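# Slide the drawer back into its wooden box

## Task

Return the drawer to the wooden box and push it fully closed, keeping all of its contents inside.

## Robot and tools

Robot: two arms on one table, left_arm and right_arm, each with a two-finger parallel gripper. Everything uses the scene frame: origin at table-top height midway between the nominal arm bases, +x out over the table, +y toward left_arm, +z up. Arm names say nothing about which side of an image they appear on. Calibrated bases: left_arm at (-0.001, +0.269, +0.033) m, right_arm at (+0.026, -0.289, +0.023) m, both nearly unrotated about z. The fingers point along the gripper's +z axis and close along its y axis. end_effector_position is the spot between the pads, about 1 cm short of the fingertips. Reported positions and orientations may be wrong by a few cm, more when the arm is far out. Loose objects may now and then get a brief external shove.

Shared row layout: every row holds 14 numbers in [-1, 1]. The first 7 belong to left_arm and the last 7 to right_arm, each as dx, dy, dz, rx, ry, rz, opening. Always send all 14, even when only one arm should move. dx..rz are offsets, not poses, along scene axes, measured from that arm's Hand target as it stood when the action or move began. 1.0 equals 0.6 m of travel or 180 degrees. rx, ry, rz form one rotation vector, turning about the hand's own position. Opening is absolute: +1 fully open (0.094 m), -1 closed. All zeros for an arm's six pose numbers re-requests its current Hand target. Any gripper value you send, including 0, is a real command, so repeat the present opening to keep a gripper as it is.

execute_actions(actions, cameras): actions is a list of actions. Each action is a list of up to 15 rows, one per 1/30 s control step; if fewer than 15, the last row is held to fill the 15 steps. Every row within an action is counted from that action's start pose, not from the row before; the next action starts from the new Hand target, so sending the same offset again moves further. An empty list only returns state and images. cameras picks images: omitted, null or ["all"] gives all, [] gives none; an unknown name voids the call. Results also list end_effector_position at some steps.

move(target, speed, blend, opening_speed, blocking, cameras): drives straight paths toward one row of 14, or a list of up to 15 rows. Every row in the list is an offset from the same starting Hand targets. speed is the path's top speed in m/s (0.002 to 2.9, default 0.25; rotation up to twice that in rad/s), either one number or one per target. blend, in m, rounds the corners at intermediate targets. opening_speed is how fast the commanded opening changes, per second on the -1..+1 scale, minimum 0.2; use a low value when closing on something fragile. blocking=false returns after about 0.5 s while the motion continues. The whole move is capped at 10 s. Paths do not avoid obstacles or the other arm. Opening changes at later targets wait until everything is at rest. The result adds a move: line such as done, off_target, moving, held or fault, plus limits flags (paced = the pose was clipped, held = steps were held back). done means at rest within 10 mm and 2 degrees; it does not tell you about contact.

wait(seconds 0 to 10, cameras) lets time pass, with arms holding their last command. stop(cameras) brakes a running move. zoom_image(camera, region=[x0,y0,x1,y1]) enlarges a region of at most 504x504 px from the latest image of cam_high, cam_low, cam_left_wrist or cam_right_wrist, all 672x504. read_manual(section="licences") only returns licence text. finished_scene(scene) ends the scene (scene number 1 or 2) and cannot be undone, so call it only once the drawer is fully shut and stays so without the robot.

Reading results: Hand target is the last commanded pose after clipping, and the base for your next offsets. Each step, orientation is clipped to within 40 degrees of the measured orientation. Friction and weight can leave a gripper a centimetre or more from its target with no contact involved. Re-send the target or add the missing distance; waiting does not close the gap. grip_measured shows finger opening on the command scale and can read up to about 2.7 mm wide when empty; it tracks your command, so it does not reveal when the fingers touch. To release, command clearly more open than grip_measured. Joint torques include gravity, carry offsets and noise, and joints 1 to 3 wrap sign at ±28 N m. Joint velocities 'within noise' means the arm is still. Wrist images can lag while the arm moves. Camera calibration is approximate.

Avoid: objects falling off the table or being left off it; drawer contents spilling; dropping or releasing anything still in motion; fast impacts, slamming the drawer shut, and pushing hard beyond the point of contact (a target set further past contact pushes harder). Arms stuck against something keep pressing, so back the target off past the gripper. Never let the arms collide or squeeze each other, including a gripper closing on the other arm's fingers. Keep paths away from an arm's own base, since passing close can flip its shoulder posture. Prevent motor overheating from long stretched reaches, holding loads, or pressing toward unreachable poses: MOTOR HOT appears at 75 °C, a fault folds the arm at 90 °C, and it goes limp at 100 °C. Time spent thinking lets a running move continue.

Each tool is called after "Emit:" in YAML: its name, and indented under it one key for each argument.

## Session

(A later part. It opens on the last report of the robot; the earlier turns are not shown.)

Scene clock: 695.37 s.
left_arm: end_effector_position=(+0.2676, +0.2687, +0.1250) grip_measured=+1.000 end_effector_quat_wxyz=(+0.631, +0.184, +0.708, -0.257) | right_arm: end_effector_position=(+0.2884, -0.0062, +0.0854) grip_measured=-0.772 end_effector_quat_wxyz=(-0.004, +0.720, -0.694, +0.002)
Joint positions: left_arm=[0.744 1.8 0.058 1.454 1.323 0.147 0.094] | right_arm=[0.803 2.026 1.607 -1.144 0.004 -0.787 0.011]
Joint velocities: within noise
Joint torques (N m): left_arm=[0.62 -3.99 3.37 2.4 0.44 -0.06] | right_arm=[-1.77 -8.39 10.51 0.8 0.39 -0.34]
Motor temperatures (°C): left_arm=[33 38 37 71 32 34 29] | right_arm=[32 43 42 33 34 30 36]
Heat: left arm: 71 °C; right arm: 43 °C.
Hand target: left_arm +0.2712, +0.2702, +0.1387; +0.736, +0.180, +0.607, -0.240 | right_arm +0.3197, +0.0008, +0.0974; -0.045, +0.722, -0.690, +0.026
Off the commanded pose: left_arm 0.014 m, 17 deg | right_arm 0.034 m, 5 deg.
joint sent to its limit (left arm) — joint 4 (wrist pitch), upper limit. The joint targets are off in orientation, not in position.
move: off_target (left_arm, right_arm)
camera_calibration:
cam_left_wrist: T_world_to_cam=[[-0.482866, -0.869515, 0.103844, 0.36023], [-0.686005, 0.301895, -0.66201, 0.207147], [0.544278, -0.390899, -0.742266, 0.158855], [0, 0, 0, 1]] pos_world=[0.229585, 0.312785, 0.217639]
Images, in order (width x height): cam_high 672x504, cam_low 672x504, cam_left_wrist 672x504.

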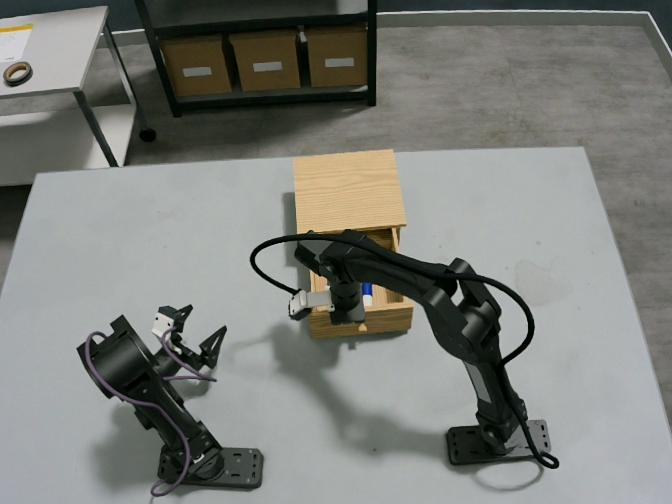

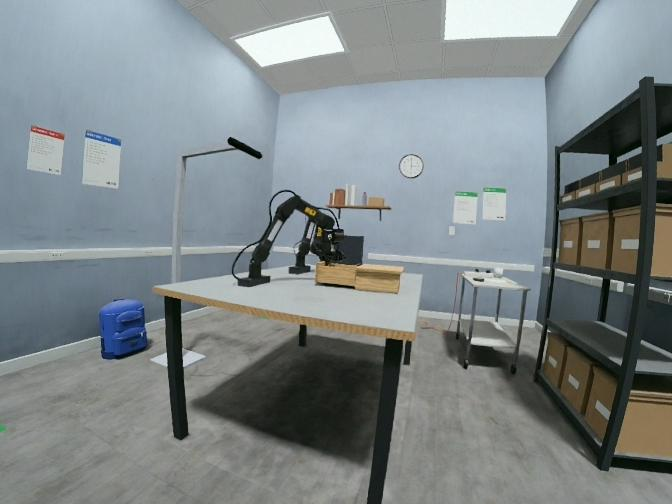

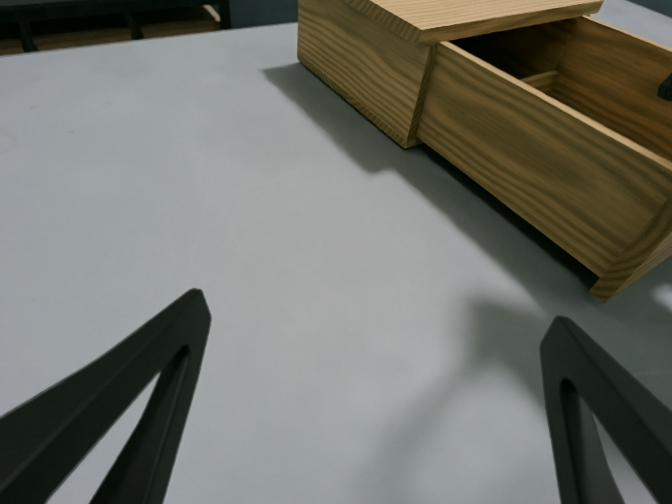

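Emit:
move:
  target:
    - [0,0,0,0,0,0,1,0.04,-0.003,0,0,0,-0.002,-1]
  speed: 0.05
  cameras: ["cam_high","cam_left_wrist","cam_low"]

Emit:
zoom_image:
  camera: "cam_left_wrist"
  region: [390, 10, 490, 160]

Emit:
zoom_image:
  camera: "cam_low"
  region: [340, 258, 375, 294]

Emit:
zoom_image:
  camera: "cam_high"
  region: [370, 215, 415, 260]

Scene clock: 703.00 s.
left_arm: end_effector_position=(+0.2676, +0.2687, +0.1250) grip_measured=+1.000 end_effector_quat_wxyz=(+0.631, +0.184, +0.708, -0.257) | right_arm: end_effector_position=(+0.3180, -0.0083, +0.0847) grip_measured=-0.772 end_effector_quat_wxyz=(-0.007, +0.720, -0.694, +0.001)
Joint positions: left_arm=[0.744 1.8 0.058 1.454 1.323 0.147 0.094] | right_arm=[0.745 2.097 1.71 -1.17 0.001 -0.845 0.011]
Joint velocities: within noise
Joint torques (N m): left_arm=[0.64 -3.99 3.38 2.39 0.45 -0.06] | right_arm=[-0.57 -9.21 10.19 0.77 0.38 -0.12]
Motor temperatures (°C): left_arm=[33 38 37 71 32 34 29] | right_arm=[32 43 41 32 34 30 36]
Heat: left arm: 71 °C; right arm: 43 °C.
Hand target: left_arm +0.2712, +0.2702, +0.1387; +0.736, +0.180, +0.607, -0.240 | right_arm +0.3437, -0.0010, +0.0974; -0.045, +0.720, -0.692, +0.026
Off the commanded pose: left_arm 0.014 m, 17 deg | right_arm 0.030 m, 5 deg.
joint sent to its limit (left arm) — joint 4 (wrist pitch), upper limit. The joint targets are off in orientation, not in position.
move: off_target (left_arm, right_arm)
camera_calibration:
cam_left_wrist: T_world_to_cam=[[-0.482866, -0.869515, 0.103844, 0.36023], [-0.686005, 0.301895, -0.66201, 0.207147], [0.544278, -0.390899, -0.742266, 0.158855], [0, 0, 0, 1]] pos_world=[0.229585, 0.312785, 0.217639]
Images, in order (width x height): cam_high 672x504, cam_low 672x504, cam_left_wrist 672x504.

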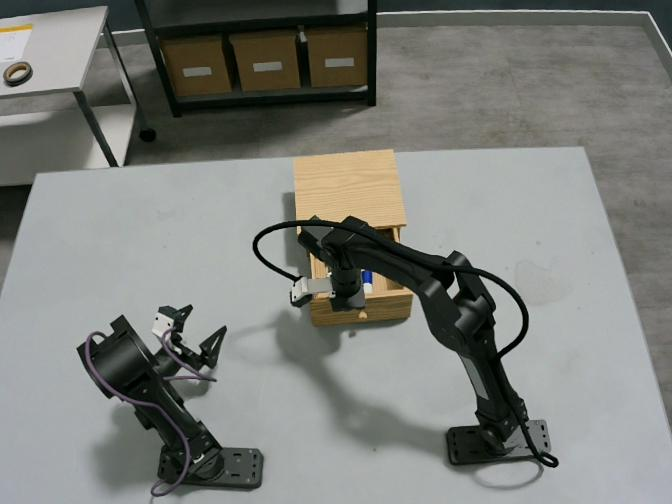

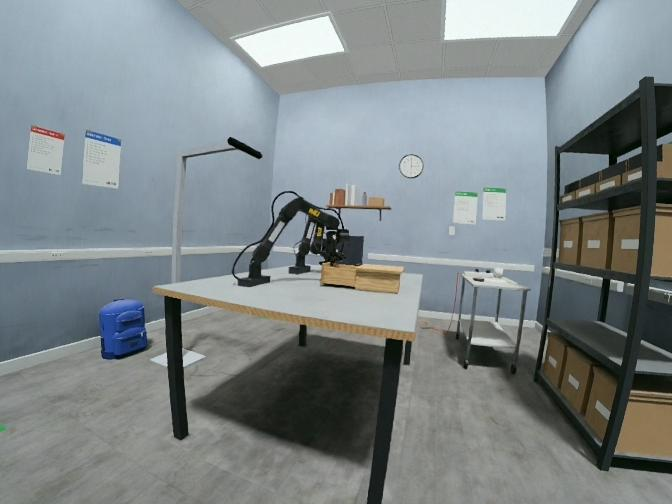

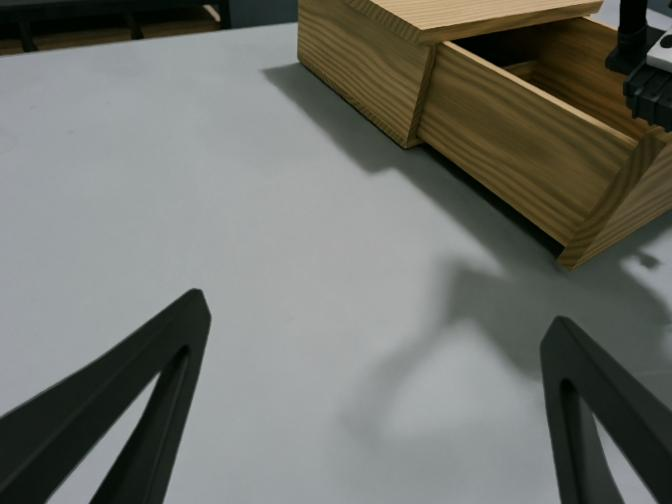

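Scaled by 3.360 from the camera's 672x504 image, which has a finer 960x720 frame.

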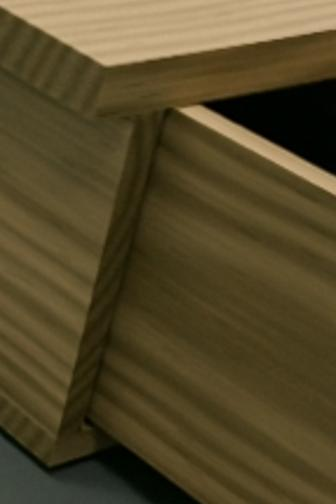

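Scaled by 14.000 from the camera's 672x504 image, which has a finer 960x720 frame.

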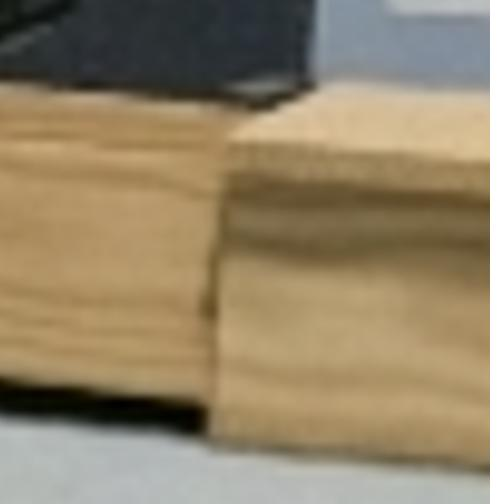

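Scaled by 11.200 from the camera's 672x504 image, which has a finer 960x720 frame.

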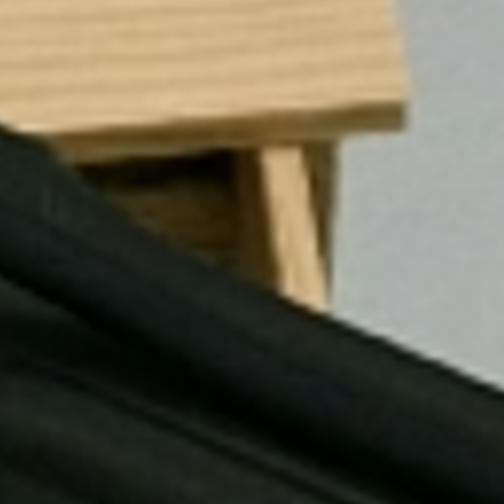

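Emit:
move:
  target:
    - [0,0,0,0,0,0,1,0.10,0.006,0,0,0,0,-1]
  speed: 0.06

Emit:
zoom_image:
  camera: "cam_low"
  region: [310, 250, 410, 300]

Scene clock: 711.40 s.
left_arm: end_effector_position=(+0.2676, +0.2687, +0.1250) grip_measured=+1.000 end_effector_quat_wxyz=(+0.631, +0.184, +0.708, -0.257) | right_arm: end_effector_position=(+0.3857, -0.0042, +0.0833) grip_measured=-0.772 end_effector_quat_wxyz=(-0.016, +0.718, -0.696, +0.003)
Joint positions: left_arm=[0.744 1.8 0.058 1.454 1.323 0.147 0.094] | right_arm=[0.65 2.316 2.06 -1.282 0.002 -0.933 0.011]
Joint velocities: within noise
Joint torques (N m): left_arm=[0.62 -3.99 3.4 2.4 0.45 -0.06] | right_arm=[-0.51 -10.88 10.74 0.62 0.31 -0.16]
Motor temperatures (°C): left_arm=[33 38 37 71 32 34 29] | right_arm=[32 42 41 32 34 30 36]
Heat: left arm: 71 °C; right arm: 42 °C.
Hand target: left_arm +0.2712, +0.2702, +0.1387; +0.736, +0.180, +0.607, -0.240 | right_arm +0.4037, +0.0026, +0.0974; -0.045, +0.720, -0.692, +0.026
Off the commanded pose: left_arm 0.014 m, 17 deg | right_arm 0.024 m, 4 deg.
joint sent to its limit (left arm) — joint 4 (wrist pitch), upper limit. The joint targets are off in orientation, not in position.
move: off_target (left_arm, right_arm)
camera_calibration:
cam_left_wrist: T_world_to_cam=[[-0.482866, -0.869515, 0.103844, 0.36023], [-0.686005, 0.301895, -0.66201, 0.207147], [0.544278, -0.390899, -0.742266, 0.158855], [0, 0, 0, 1]] pos_world=[0.229585, 0.312785, 0.217639]
cam_right_wrist: T_world_to_cam=[[0.995591, 0.0550365, -0.0759582, -0.372057], [0.0925603, -0.707705, 0.700418, -0.077829], [-0.0152074, -0.704361, -0.709679, 0.169876], [0, 0, 0, 1]] pos_world=[0.380203, 0.0850505, 0.146809]

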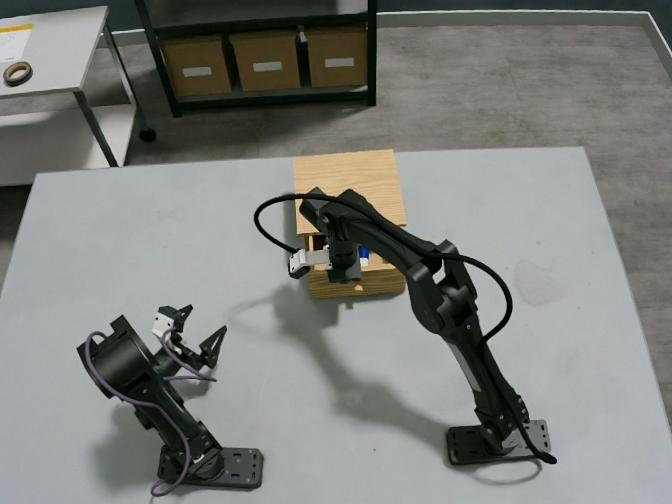

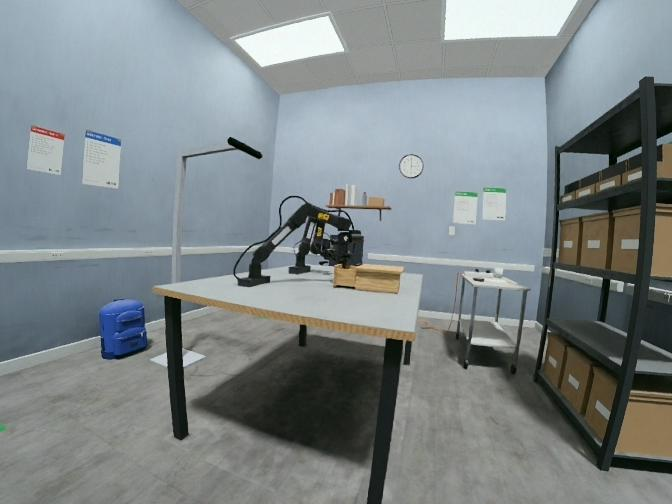

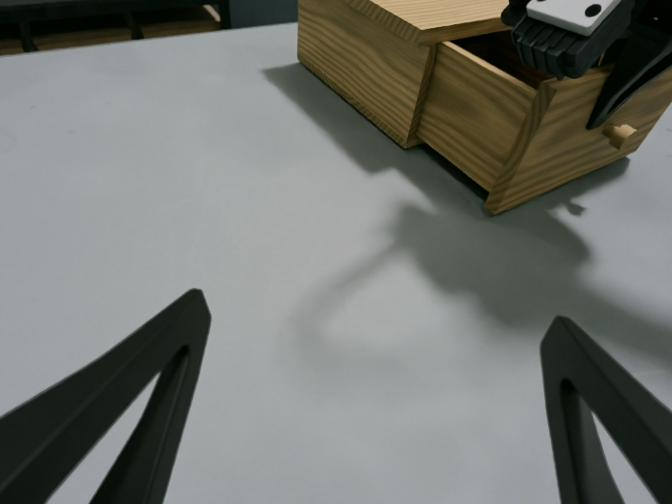

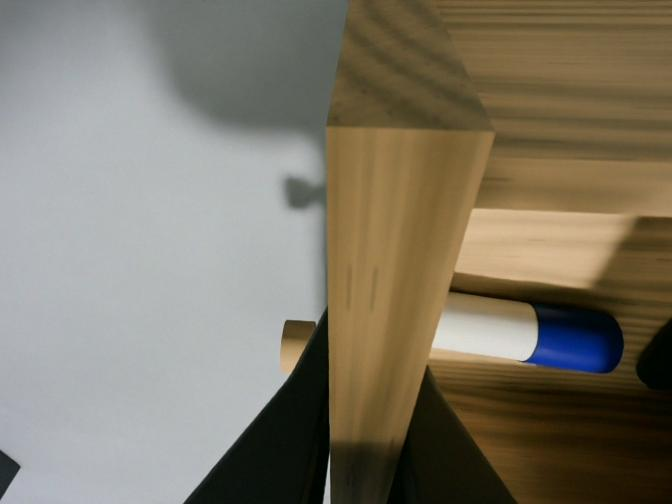

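Scaled by 5.040 from the camera's 672x504 image, which has a finer 960x720 frame.

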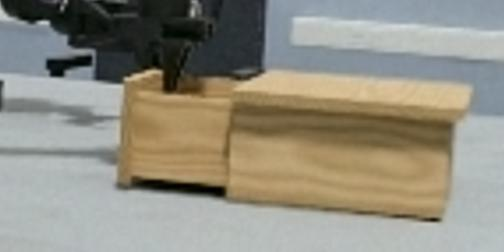

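Emit:
move:
  target:
    - [0,0,0,0,0,0,1,0.033,0.002,0,0,0,0,-1]
    - [0,0,0,0,0,0,1,0.033,0.002,-0.05,0,0,0,-1]
  speed: 0.06

Emit:
zoom_image:
  camera: "cam_low"
  region: [310, 250, 410, 300]

Scene clock: 721.70 s.
left_arm: end_effector_position=(+0.2676, +0.2687, +0.1250) grip_measured=+1.000 end_effector_quat_wxyz=(+0.631, +0.184, +0.708, -0.257) | right_arm: end_effector_position=(+0.4080, -0.0010, +0.0768) grip_measured=-0.772 end_effector_quat_wxyz=(-0.020, +0.717, -0.696, +0.014)
Joint positions: left_arm=[0.744 1.8 0.058 1.454 1.323 0.147 0.094] | right_arm=[0.633 2.405 2.188 -1.31 0.021 -0.949 0.011]
Joint velocities: within noise
Joint torques (N m): left_arm=[0.62 -3.99 3.4 2.39 0.45 -0.05] | right_arm=[-0.43 -11.02 4.21 1.33 0.13 -0.16]
Motor temperatures (°C): left_arm=[33 37 37 71 32 34 29] | right_arm=[32 43 42 32 34 30 36]
Heat: left arm: 71 °C; right arm: 43 °C.
Hand target: left_arm +0.2712, +0.2702, +0.1387; +0.736, +0.180, +0.607, -0.240 | right_arm +0.4235, +0.0038, +0.0674; -0.045, +0.720, -0.692, +0.026
Off the commanded pose: left_arm 0.014 m, 17 deg | right_arm 0.019 m, 3 deg.
joint sent to its limit (left arm) — joint 4 (wrist pitch), upper limit. The joint targets are off in orientation, not in position.
move: off_target (left_arm, right_arm)
camera_calibration:
cam_left_wrist: T_world_to_cam=[[-0.482866, -0.869515, 0.103844, 0.36023], [-0.686005, 0.301895, -0.66201, 0.207147], [0.544278, -0.390899, -0.742266, 0.158855], [0, 0, 0, 1]] pos_world=[0.229585, 0.312785, 0.217639]
cam_right_wrist: T_world_to_cam=[[0.997024, 0.0538059, -0.0552122, -0.397155], [0.0770906, -0.702436, 0.70756, -0.0673779], [-0.000712063, -0.709711, -0.704493, 0.161498], [0, 0, 0, 1]] pos_world=[0.401282, 0.0886577, 0.139521]

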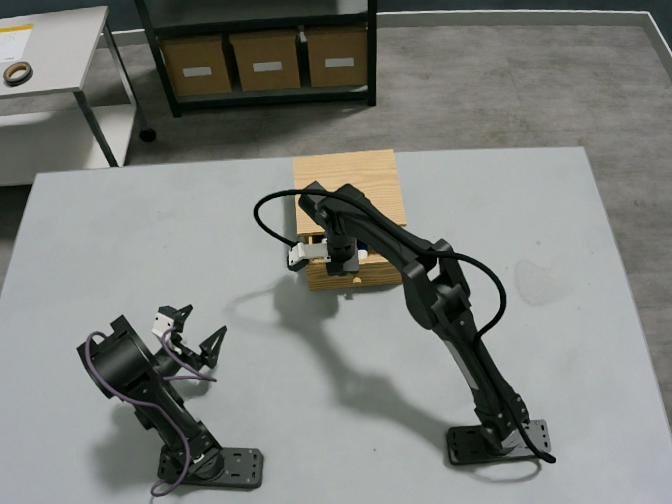

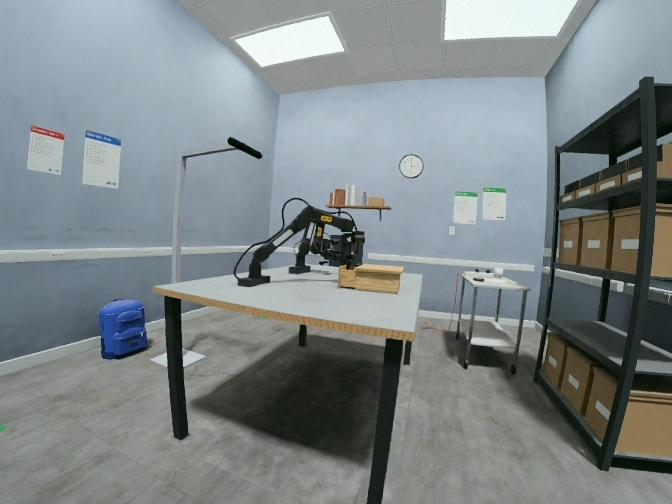

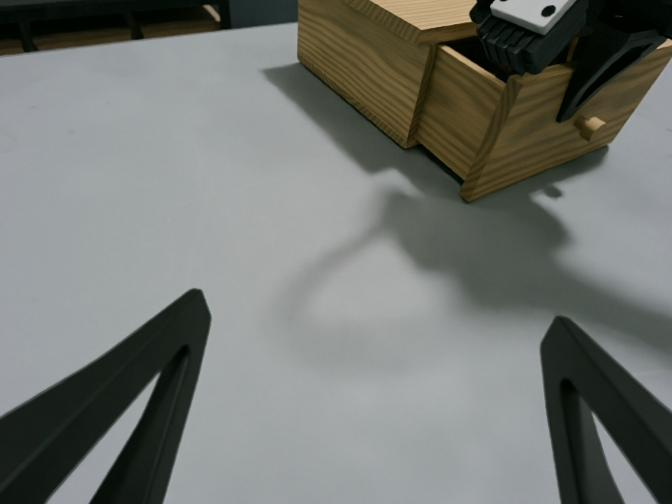

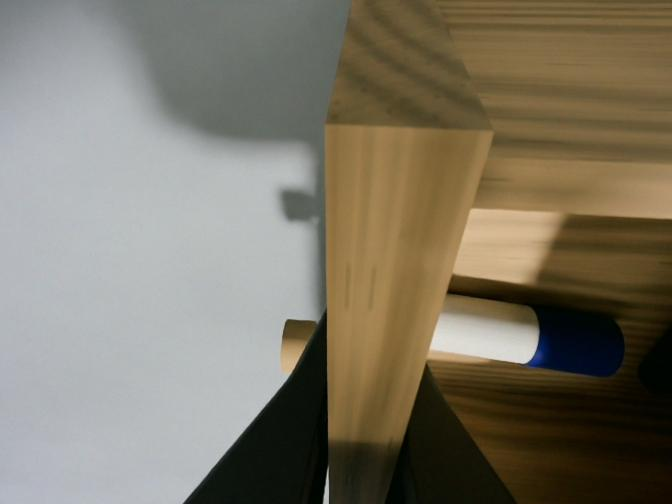

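Scaled by 5.040 from the camera's 672x504 image, which has a finer 960x720 frame.

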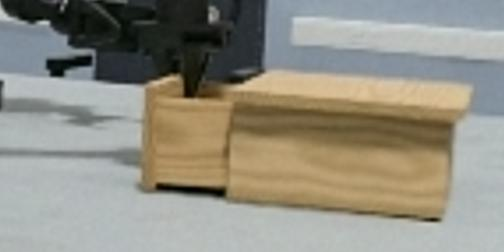

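Emit:
move:
  target:
    - [0,0,0,0,0,0,1,0,0,0,0,0,0,-0.45]
    - [0,0,0,0,0,0,1,-0.01,0,0.17,0,0,0,-0.45]
  opening_speed: 0.4
  speed: 0.08

Emit:
zoom_image:
  camera: "cam_low"
  region: [310, 250, 410, 300]

Scene clock: 731.37 s.
left_arm: end_effector_position=(+0.2676, +0.2687, +0.1250) grip_measured=+1.000 end_effector_quat_wxyz=(+0.631, +0.184, +0.708, -0.257) | right_arm: end_effector_position=(+0.4187, +0.0034, +0.1636) grip_measured=-0.452 end_effector_quat_wxyz=(-0.071, +0.717, -0.693, +0.030)
Joint positions: left_arm=[0.744 1.8 0.058 1.454 1.323 0.147 0.094] | right_arm=[0.633 2.422 2.561 -1.56 0.038 -0.957 0.026]
Joint velocities: within noise
Joint torques (N m): left_arm=[0.64 -4 3.4 2.4 0.45 -0.06] | right_arm=[0.29 -11.44 7.56 0.55 0.05 -0.1]
Motor temperatures (°C): left_arm=[33 37 36 71 32 34 29] | right_arm=[32 42 41 33 34 30 36]
Heat: left arm: 71 °C; right arm: 42 °C.
Hand target: left_arm +0.2712, +0.2702, +0.1387; +0.736, +0.180, +0.607, -0.240 | right_arm +0.4175, +0.0038, +0.1694; -0.045, +0.720, -0.692, +0.026
Off the commanded pose: left_arm 0.014 m, 17 deg | right_arm 0.006 m, 3 deg.
joint sent to its limit (left arm) — joint 4 (wrist pitch), upper limit. The joint targets are off in orientation, not in position.
joint sent to its limit (right arm) — joint 4 (wrist pitch), lower limit. The joint targets are off in position, not in orientation.
move: off_target (left_arm, right_arm)
camera_calibration:
cam_left_wrist: T_world_to_cam=[[-0.482866, -0.869515, 0.103844, 0.36023], [-0.686005, 0.301895, -0.66201, 0.207147], [0.544278, -0.390899, -0.742266, 0.158855], [0, 0, 0, 1]] pos_world=[0.229585, 0.312785, 0.217639]
cam_right_wrist: T_world_to_cam=[[0.997302, 0.0601402, 0.042089, -0.419359], [0.0159102, -0.736847, 0.675873, -0.0955917], [0.0716603, -0.67338, -0.735816, 0.200517], [0, 0, 0, 1]] pos_world=[0.405379, 0.0898083, 0.229802]

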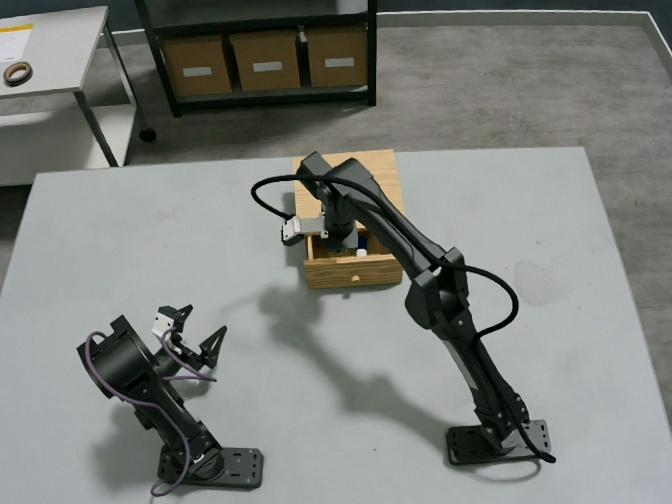

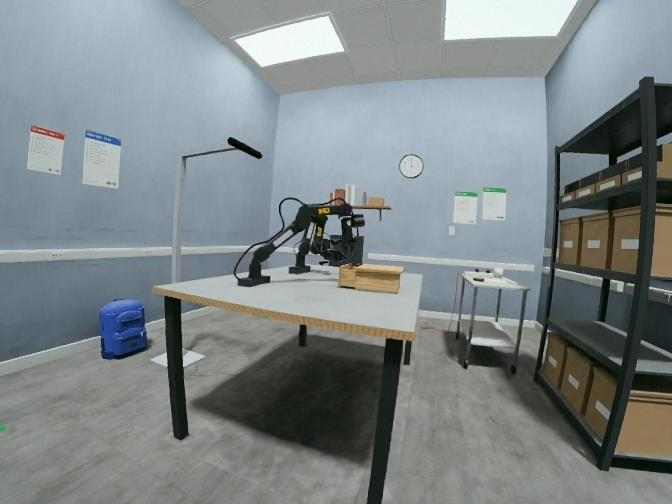

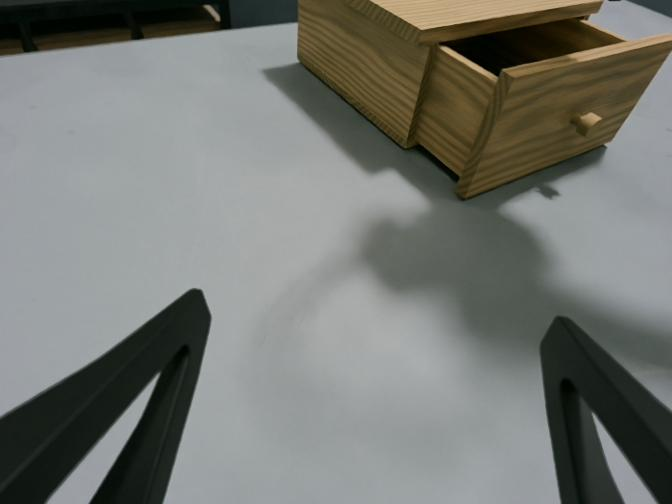

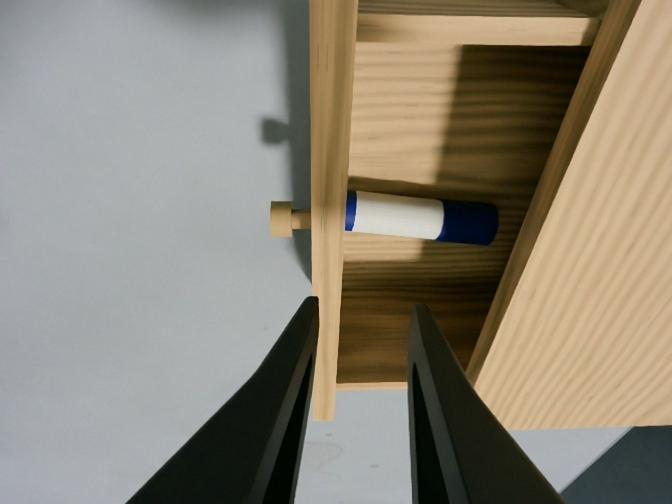

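Scaled by 5.040 from the camera's 672x504 image, which has a finer 960x720 frame.

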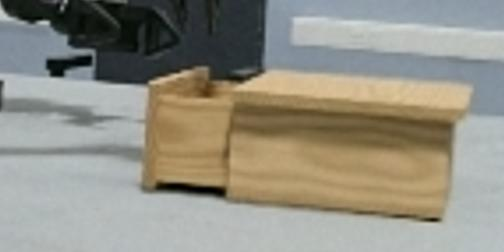

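Emit:
move:
  target:
    - [0,0,0,0,0,0,1,0.0,0,0.02,0,0,0,-0.45]
    - [0,0,0,0,0,0,1,-0.13,-0.075,0.02,0,0,0,-1]
    - [0,0,0,0,0,0,1,-0.13,-0.075,-0.11,0,0,0,-1]
  opening_speed: 1
  speed: 0.2

Emit:
zoom_image:
  camera: "cam_low"
  region: [310, 250, 410, 300]

Scene clock: 749.57 s.
left_arm: end_effector_position=(+0.2676, +0.2687, +0.1250) grip_measured=+1.000 end_effector_quat_wxyz=(+0.631, +0.184, +0.708, -0.257) | right_arm: end_effector_position=(+0.3382, -0.0418, +0.0970) grip_measured=-0.998 end_effector_quat_wxyz=(-0.029, +0.727, -0.686, +0.024)
Joint positions: left_arm=[0.744 1.8 0.058 1.454 1.323 0.147 0.094] | right_arm=[0.667 2.014 1.633 -1.127 0.041 -0.945 0]
Joint velocities: within noise
Joint torques (N m): left_arm=[0.62 -3.99 3.4 2.39 0.45 -0.06] | right_arm=[0.18 -11.23 4.25 0.83 0.05 0.15]
Motor temperatures (°C): left_arm=[33 37 36 71 32 34 29] | right_arm=[32 43 39 32 33 30 35]
Heat: left arm: 71 °C; right arm: 43 °C.
Hand target: left_arm +0.2712, +0.2702, +0.1387; +0.736, +0.180, +0.607, -0.240 | right_arm +0.3395, -0.0412, +0.1034; -0.045, +0.720, -0.692, +0.026
Off the commanded pose: left_arm 0.014 m, 17 deg | right_arm 0.007 m, 2 deg.
joint sent to its limit (left arm) — joint 4 (wrist pitch), upper limit. The joint targets are off in orientation, not in position.
move: off_target (left_arm)
camera_calibration:
cam_left_wrist: T_world_to_cam=[[-0.482866, -0.869515, 0.103844, 0.36023], [-0.686005, 0.301895, -0.66201, 0.207147], [0.544278, -0.390899, -0.742266, 0.158855], [0, 0, 0, 1]] pos_world=[0.229585, 0.312785, 0.217639]
cam_right_wrist: T_world_to_cam=[[0.996246, 0.0816239, -0.0288418, -0.325331], [0.0777698, -0.697493, 0.712359, -0.105416], [0.0380285, -0.711928, -0.701222, 0.133233], [0, 0, 0, 1]] pos_world=[0.327242, 0.0478803, 0.159136]

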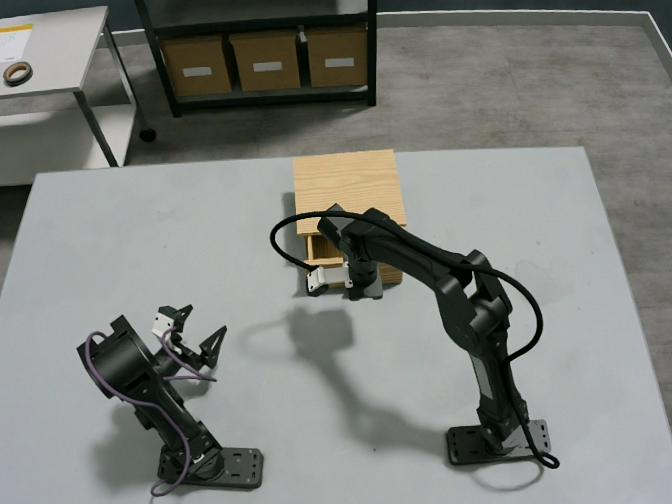

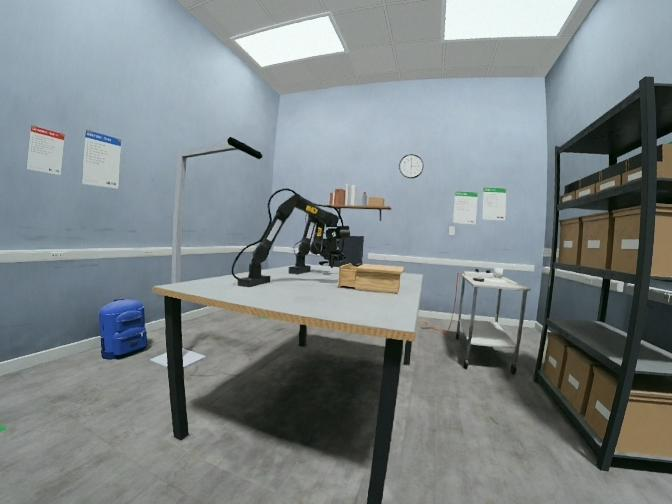

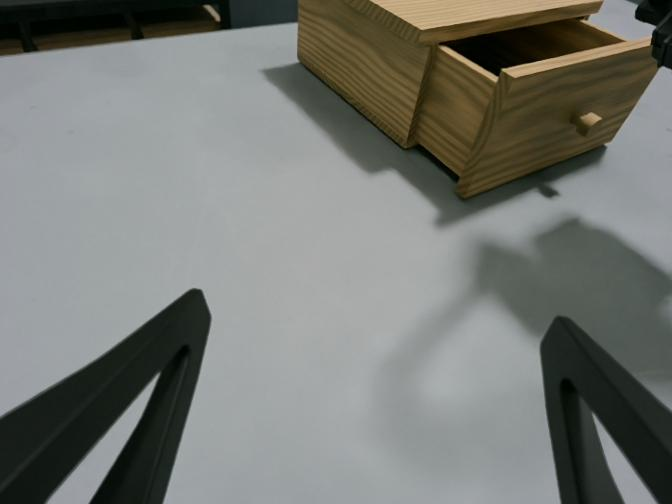

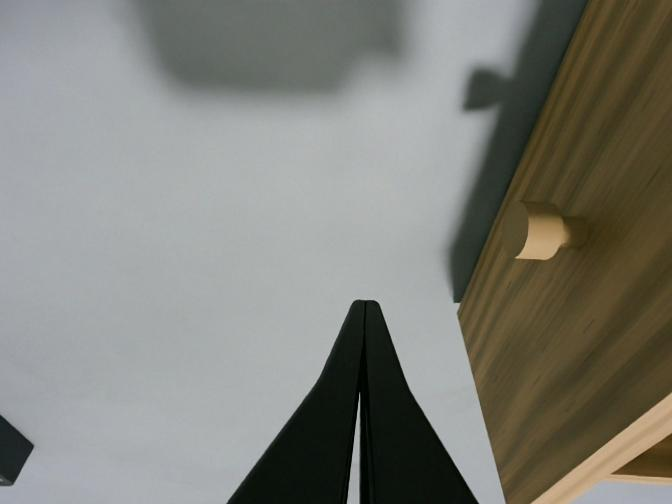

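Scaled by 5.040 from the camera's 672x504 image, which has a finer 960x720 frame.

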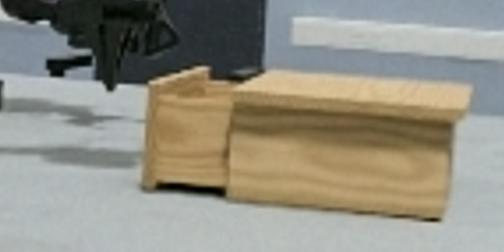

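Emit:
move:
  target:
    - [0,0,0,0,0,0,1,0.15,0.006,-0.016,0,0,0,-1]
  speed: 0.06

Emit:
zoom_image:
  camera: "cam_low"
  region: [310, 250, 410, 300]

Scene clock: 758.83 s.
left_arm: end_effector_position=(+0.2676, +0.2687, +0.1250) grip_measured=+1.000 end_effector_quat_wxyz=(+0.631, +0.184, +0.708, -0.257) | right_arm: end_effector_position=(+0.4219, -0.0360, +0.0980) grip_measured=-0.998 end_effector_quat_wxyz=(-0.048, +0.718, -0.694, +0.026)
Joint positions: left_arm=[0.744 1.8 0.058 1.454 1.323 0.147 0.094] | right_arm=[0.559 2.279 2.05 -1.236 0.03 -1.028 0]
Joint velocities: within noise
Joint torques (N m): left_arm=[0.62 -3.99 3.4 2.4 0.45 -0.06] | right_arm=[-0.66 -8.84 8.76 0.59 -0.04 -0.19]
Motor temperatures (°C): left_arm=[33 37 36 71 32 34 29] | right_arm=[32 43 39 32 33 30 35]
Heat: left arm: 71 °C; right arm: 43 °C.
Hand target: left_arm +0.2712, +0.2702, +0.1387; +0.736, +0.180, +0.607, -0.240 | right_arm +0.4295, -0.0376, +0.0938; -0.045, +0.720, -0.692, +0.026
Off the commanded pose: left_arm 0.014 m, 17 deg | right_arm 0.009 m, 1 deg.
joint sent to its limit (left arm) — joint 4 (wrist pitch), upper limit. The joint targets are off in orientation, not in position.
move: off_target (left_arm)
camera_calibration:
cam_left_wrist: T_world_to_cam=[[-0.482866, -0.869515, 0.103844, 0.36023], [-0.686005, 0.301895, -0.66201, 0.207147], [0.544278, -0.390899, -0.742266, 0.158855], [0, 0, 0, 1]] pos_world=[0.229585, 0.312785, 0.217639]
cam_right_wrist: T_world_to_cam=[[0.998308, 0.0580698, 0.00303161, -0.41405], [0.039628, -0.717567, 0.695361, -0.0915772], [0.0425549, -0.694065, -0.718654, 0.135299], [0, 0, 0, 1]] pos_world=[0.411221, 0.0522373, 0.162168]

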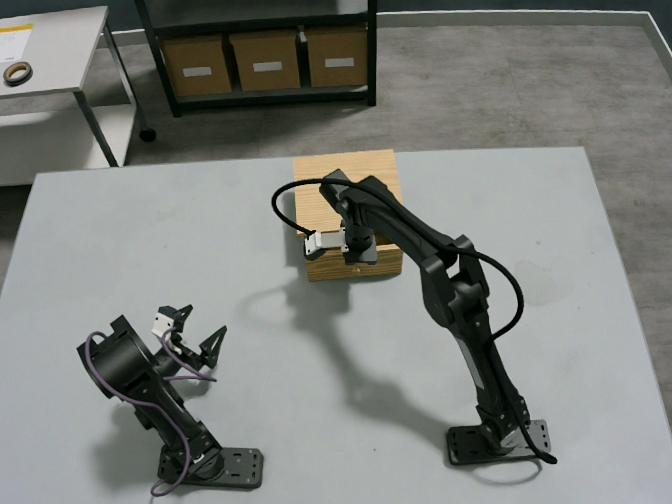

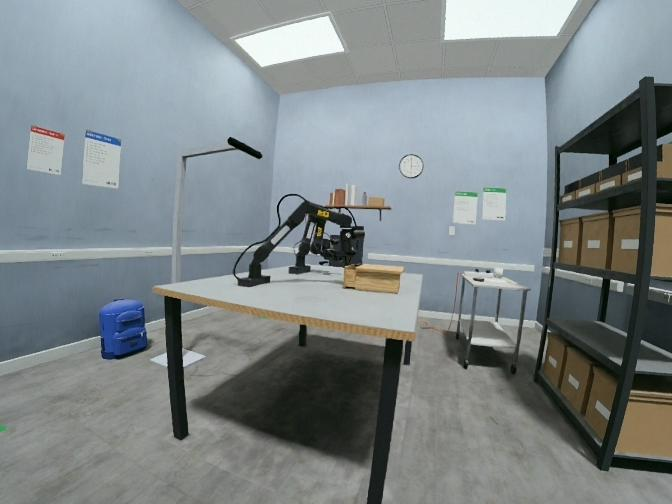

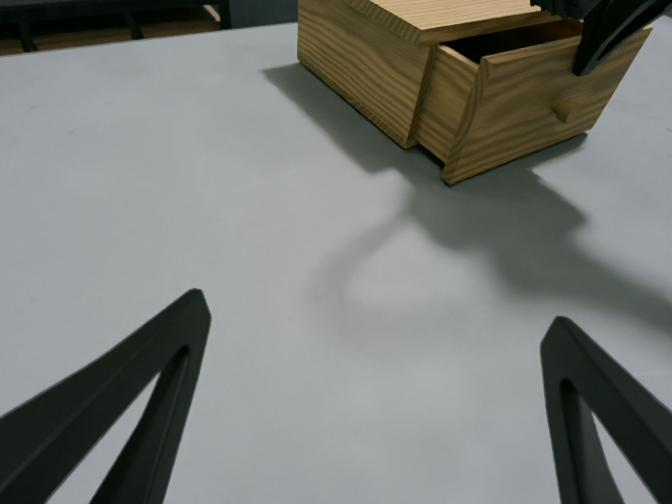

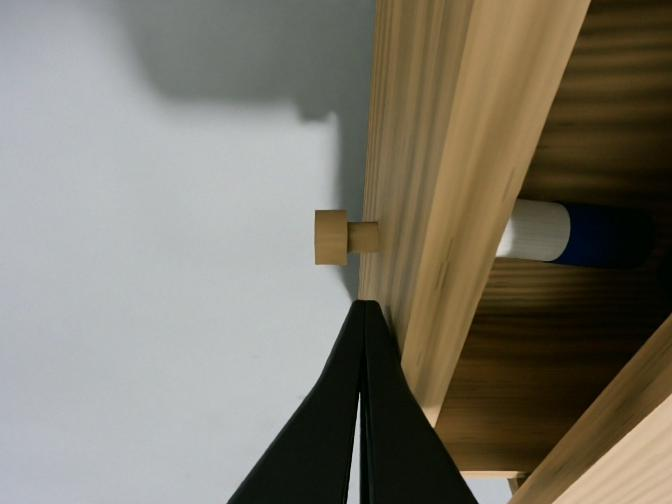

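Scaled by 5.040 from the camera's 672x504 image, which has a finer 960x720 frame.

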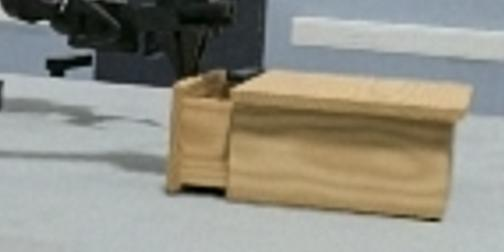

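Emit:
move:
  target:
    - [0,0,0,0,0,0,1,0.07,0.004,-0.006,0,0,0,-1]
  speed: 0.05

Emit:
zoom_image:
  camera: "cam_low"
  region: [310, 250, 410, 300]

Scene clock: 765.53 s.
left_arm: end_effector_position=(+0.2676, +0.2687, +0.1250) grip_measured=+1.000 end_effector_quat_wxyz=(+0.631, +0.184, +0.708, -0.257) | right_arm: end_effector_position=(+0.4666, -0.0317, +0.0987) grip_measured=-0.998 end_effector_quat_wxyz=(-0.053, +0.721, -0.691, +0.029)
Joint positions: left_arm=[0.744 1.8 0.058 1.454 1.323 0.147 0.094] | right_arm=[0.518 2.515 2.471 -1.408 0.028 -1.078 0]
Joint velocities: within noise
Joint torques (N m): left_arm=[0.65 -3.99 3.4 2.39 0.45 -0.06] | right_arm=[-0.7 -9.83 8.53 0.58 -0.06 -0.16]
Motor temperatures (°C): left_arm=[33 37 36 71 32 34 29] | right_arm=[32 43 40 32 33 30 35]
Heat: left arm: 71 °C; right arm: 43 °C.
Hand target: left_arm +0.2712, +0.2702, +0.1387; +0.736, +0.180, +0.607, -0.240 | right_arm +0.4715, -0.0352, +0.0902; -0.045, +0.720, -0.692, +0.026
Off the commanded pose: left_arm 0.014 m, 17 deg | right_arm 0.010 m, 1 deg.
joint sent to its limit (left arm) — joint 4 (wrist pitch), upper limit. The joint targets are off in orientation, not in position.
move: off_target (left_arm)
camera_calibration:
cam_left_wrist: T_world_to_cam=[[-0.482866, -0.869515, 0.103844, 0.36023], [-0.686005, 0.301895, -0.66201, 0.207147], [0.544278, -0.390899, -0.742266, 0.158855], [0, 0, 0, 1]] pos_world=[0.229585, 0.312785, 0.217639]
cam_right_wrist: T_world_to_cam=[[0.997642, 0.0670858, 0.0145227, -0.45948], [0.0382252, -0.718738, 0.694229, -0.090018], [0.057011, -0.692037, -0.719608, 0.130362], [0, 0, 0, 1]] pos_world=[0.454405, 0.0563405, 0.162975]

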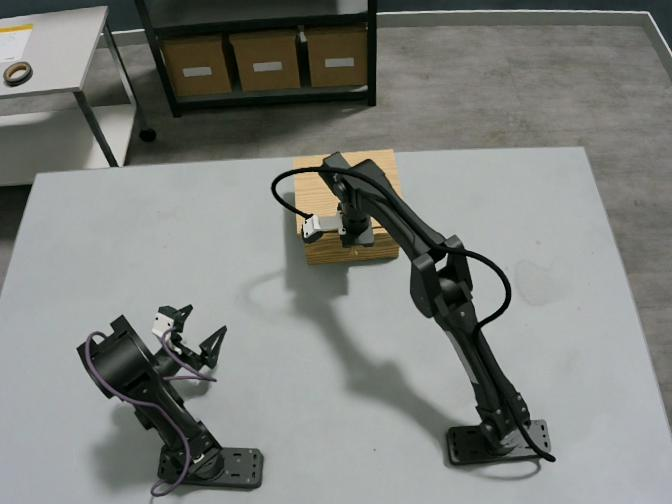

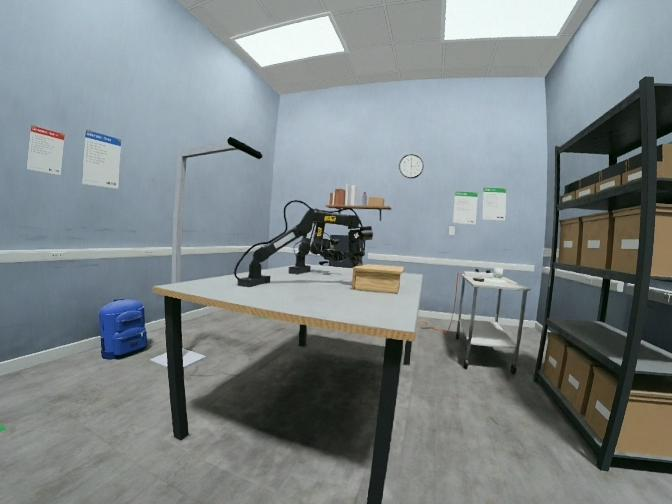

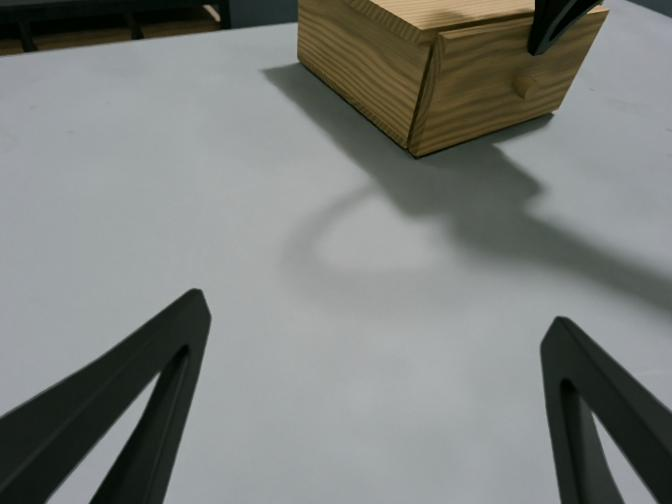

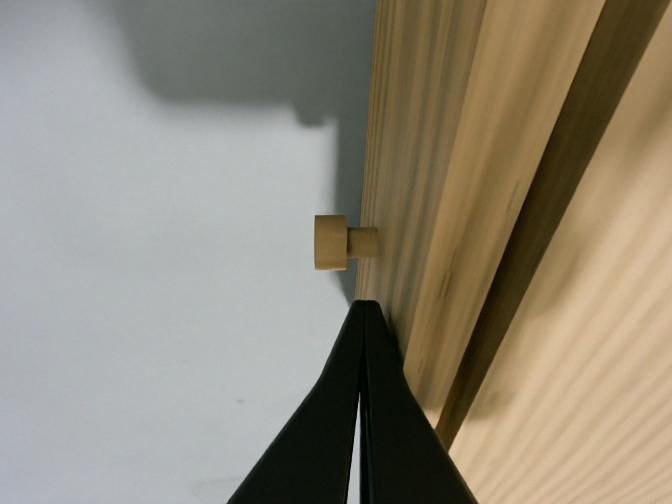

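Scaled by 5.040 from the camera's 672x504 image, which has a finer 960x720 frame.

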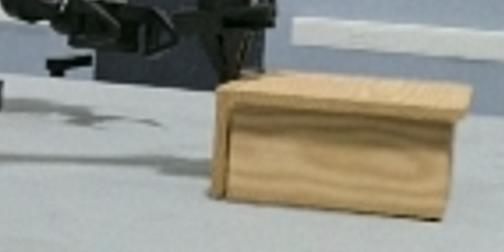

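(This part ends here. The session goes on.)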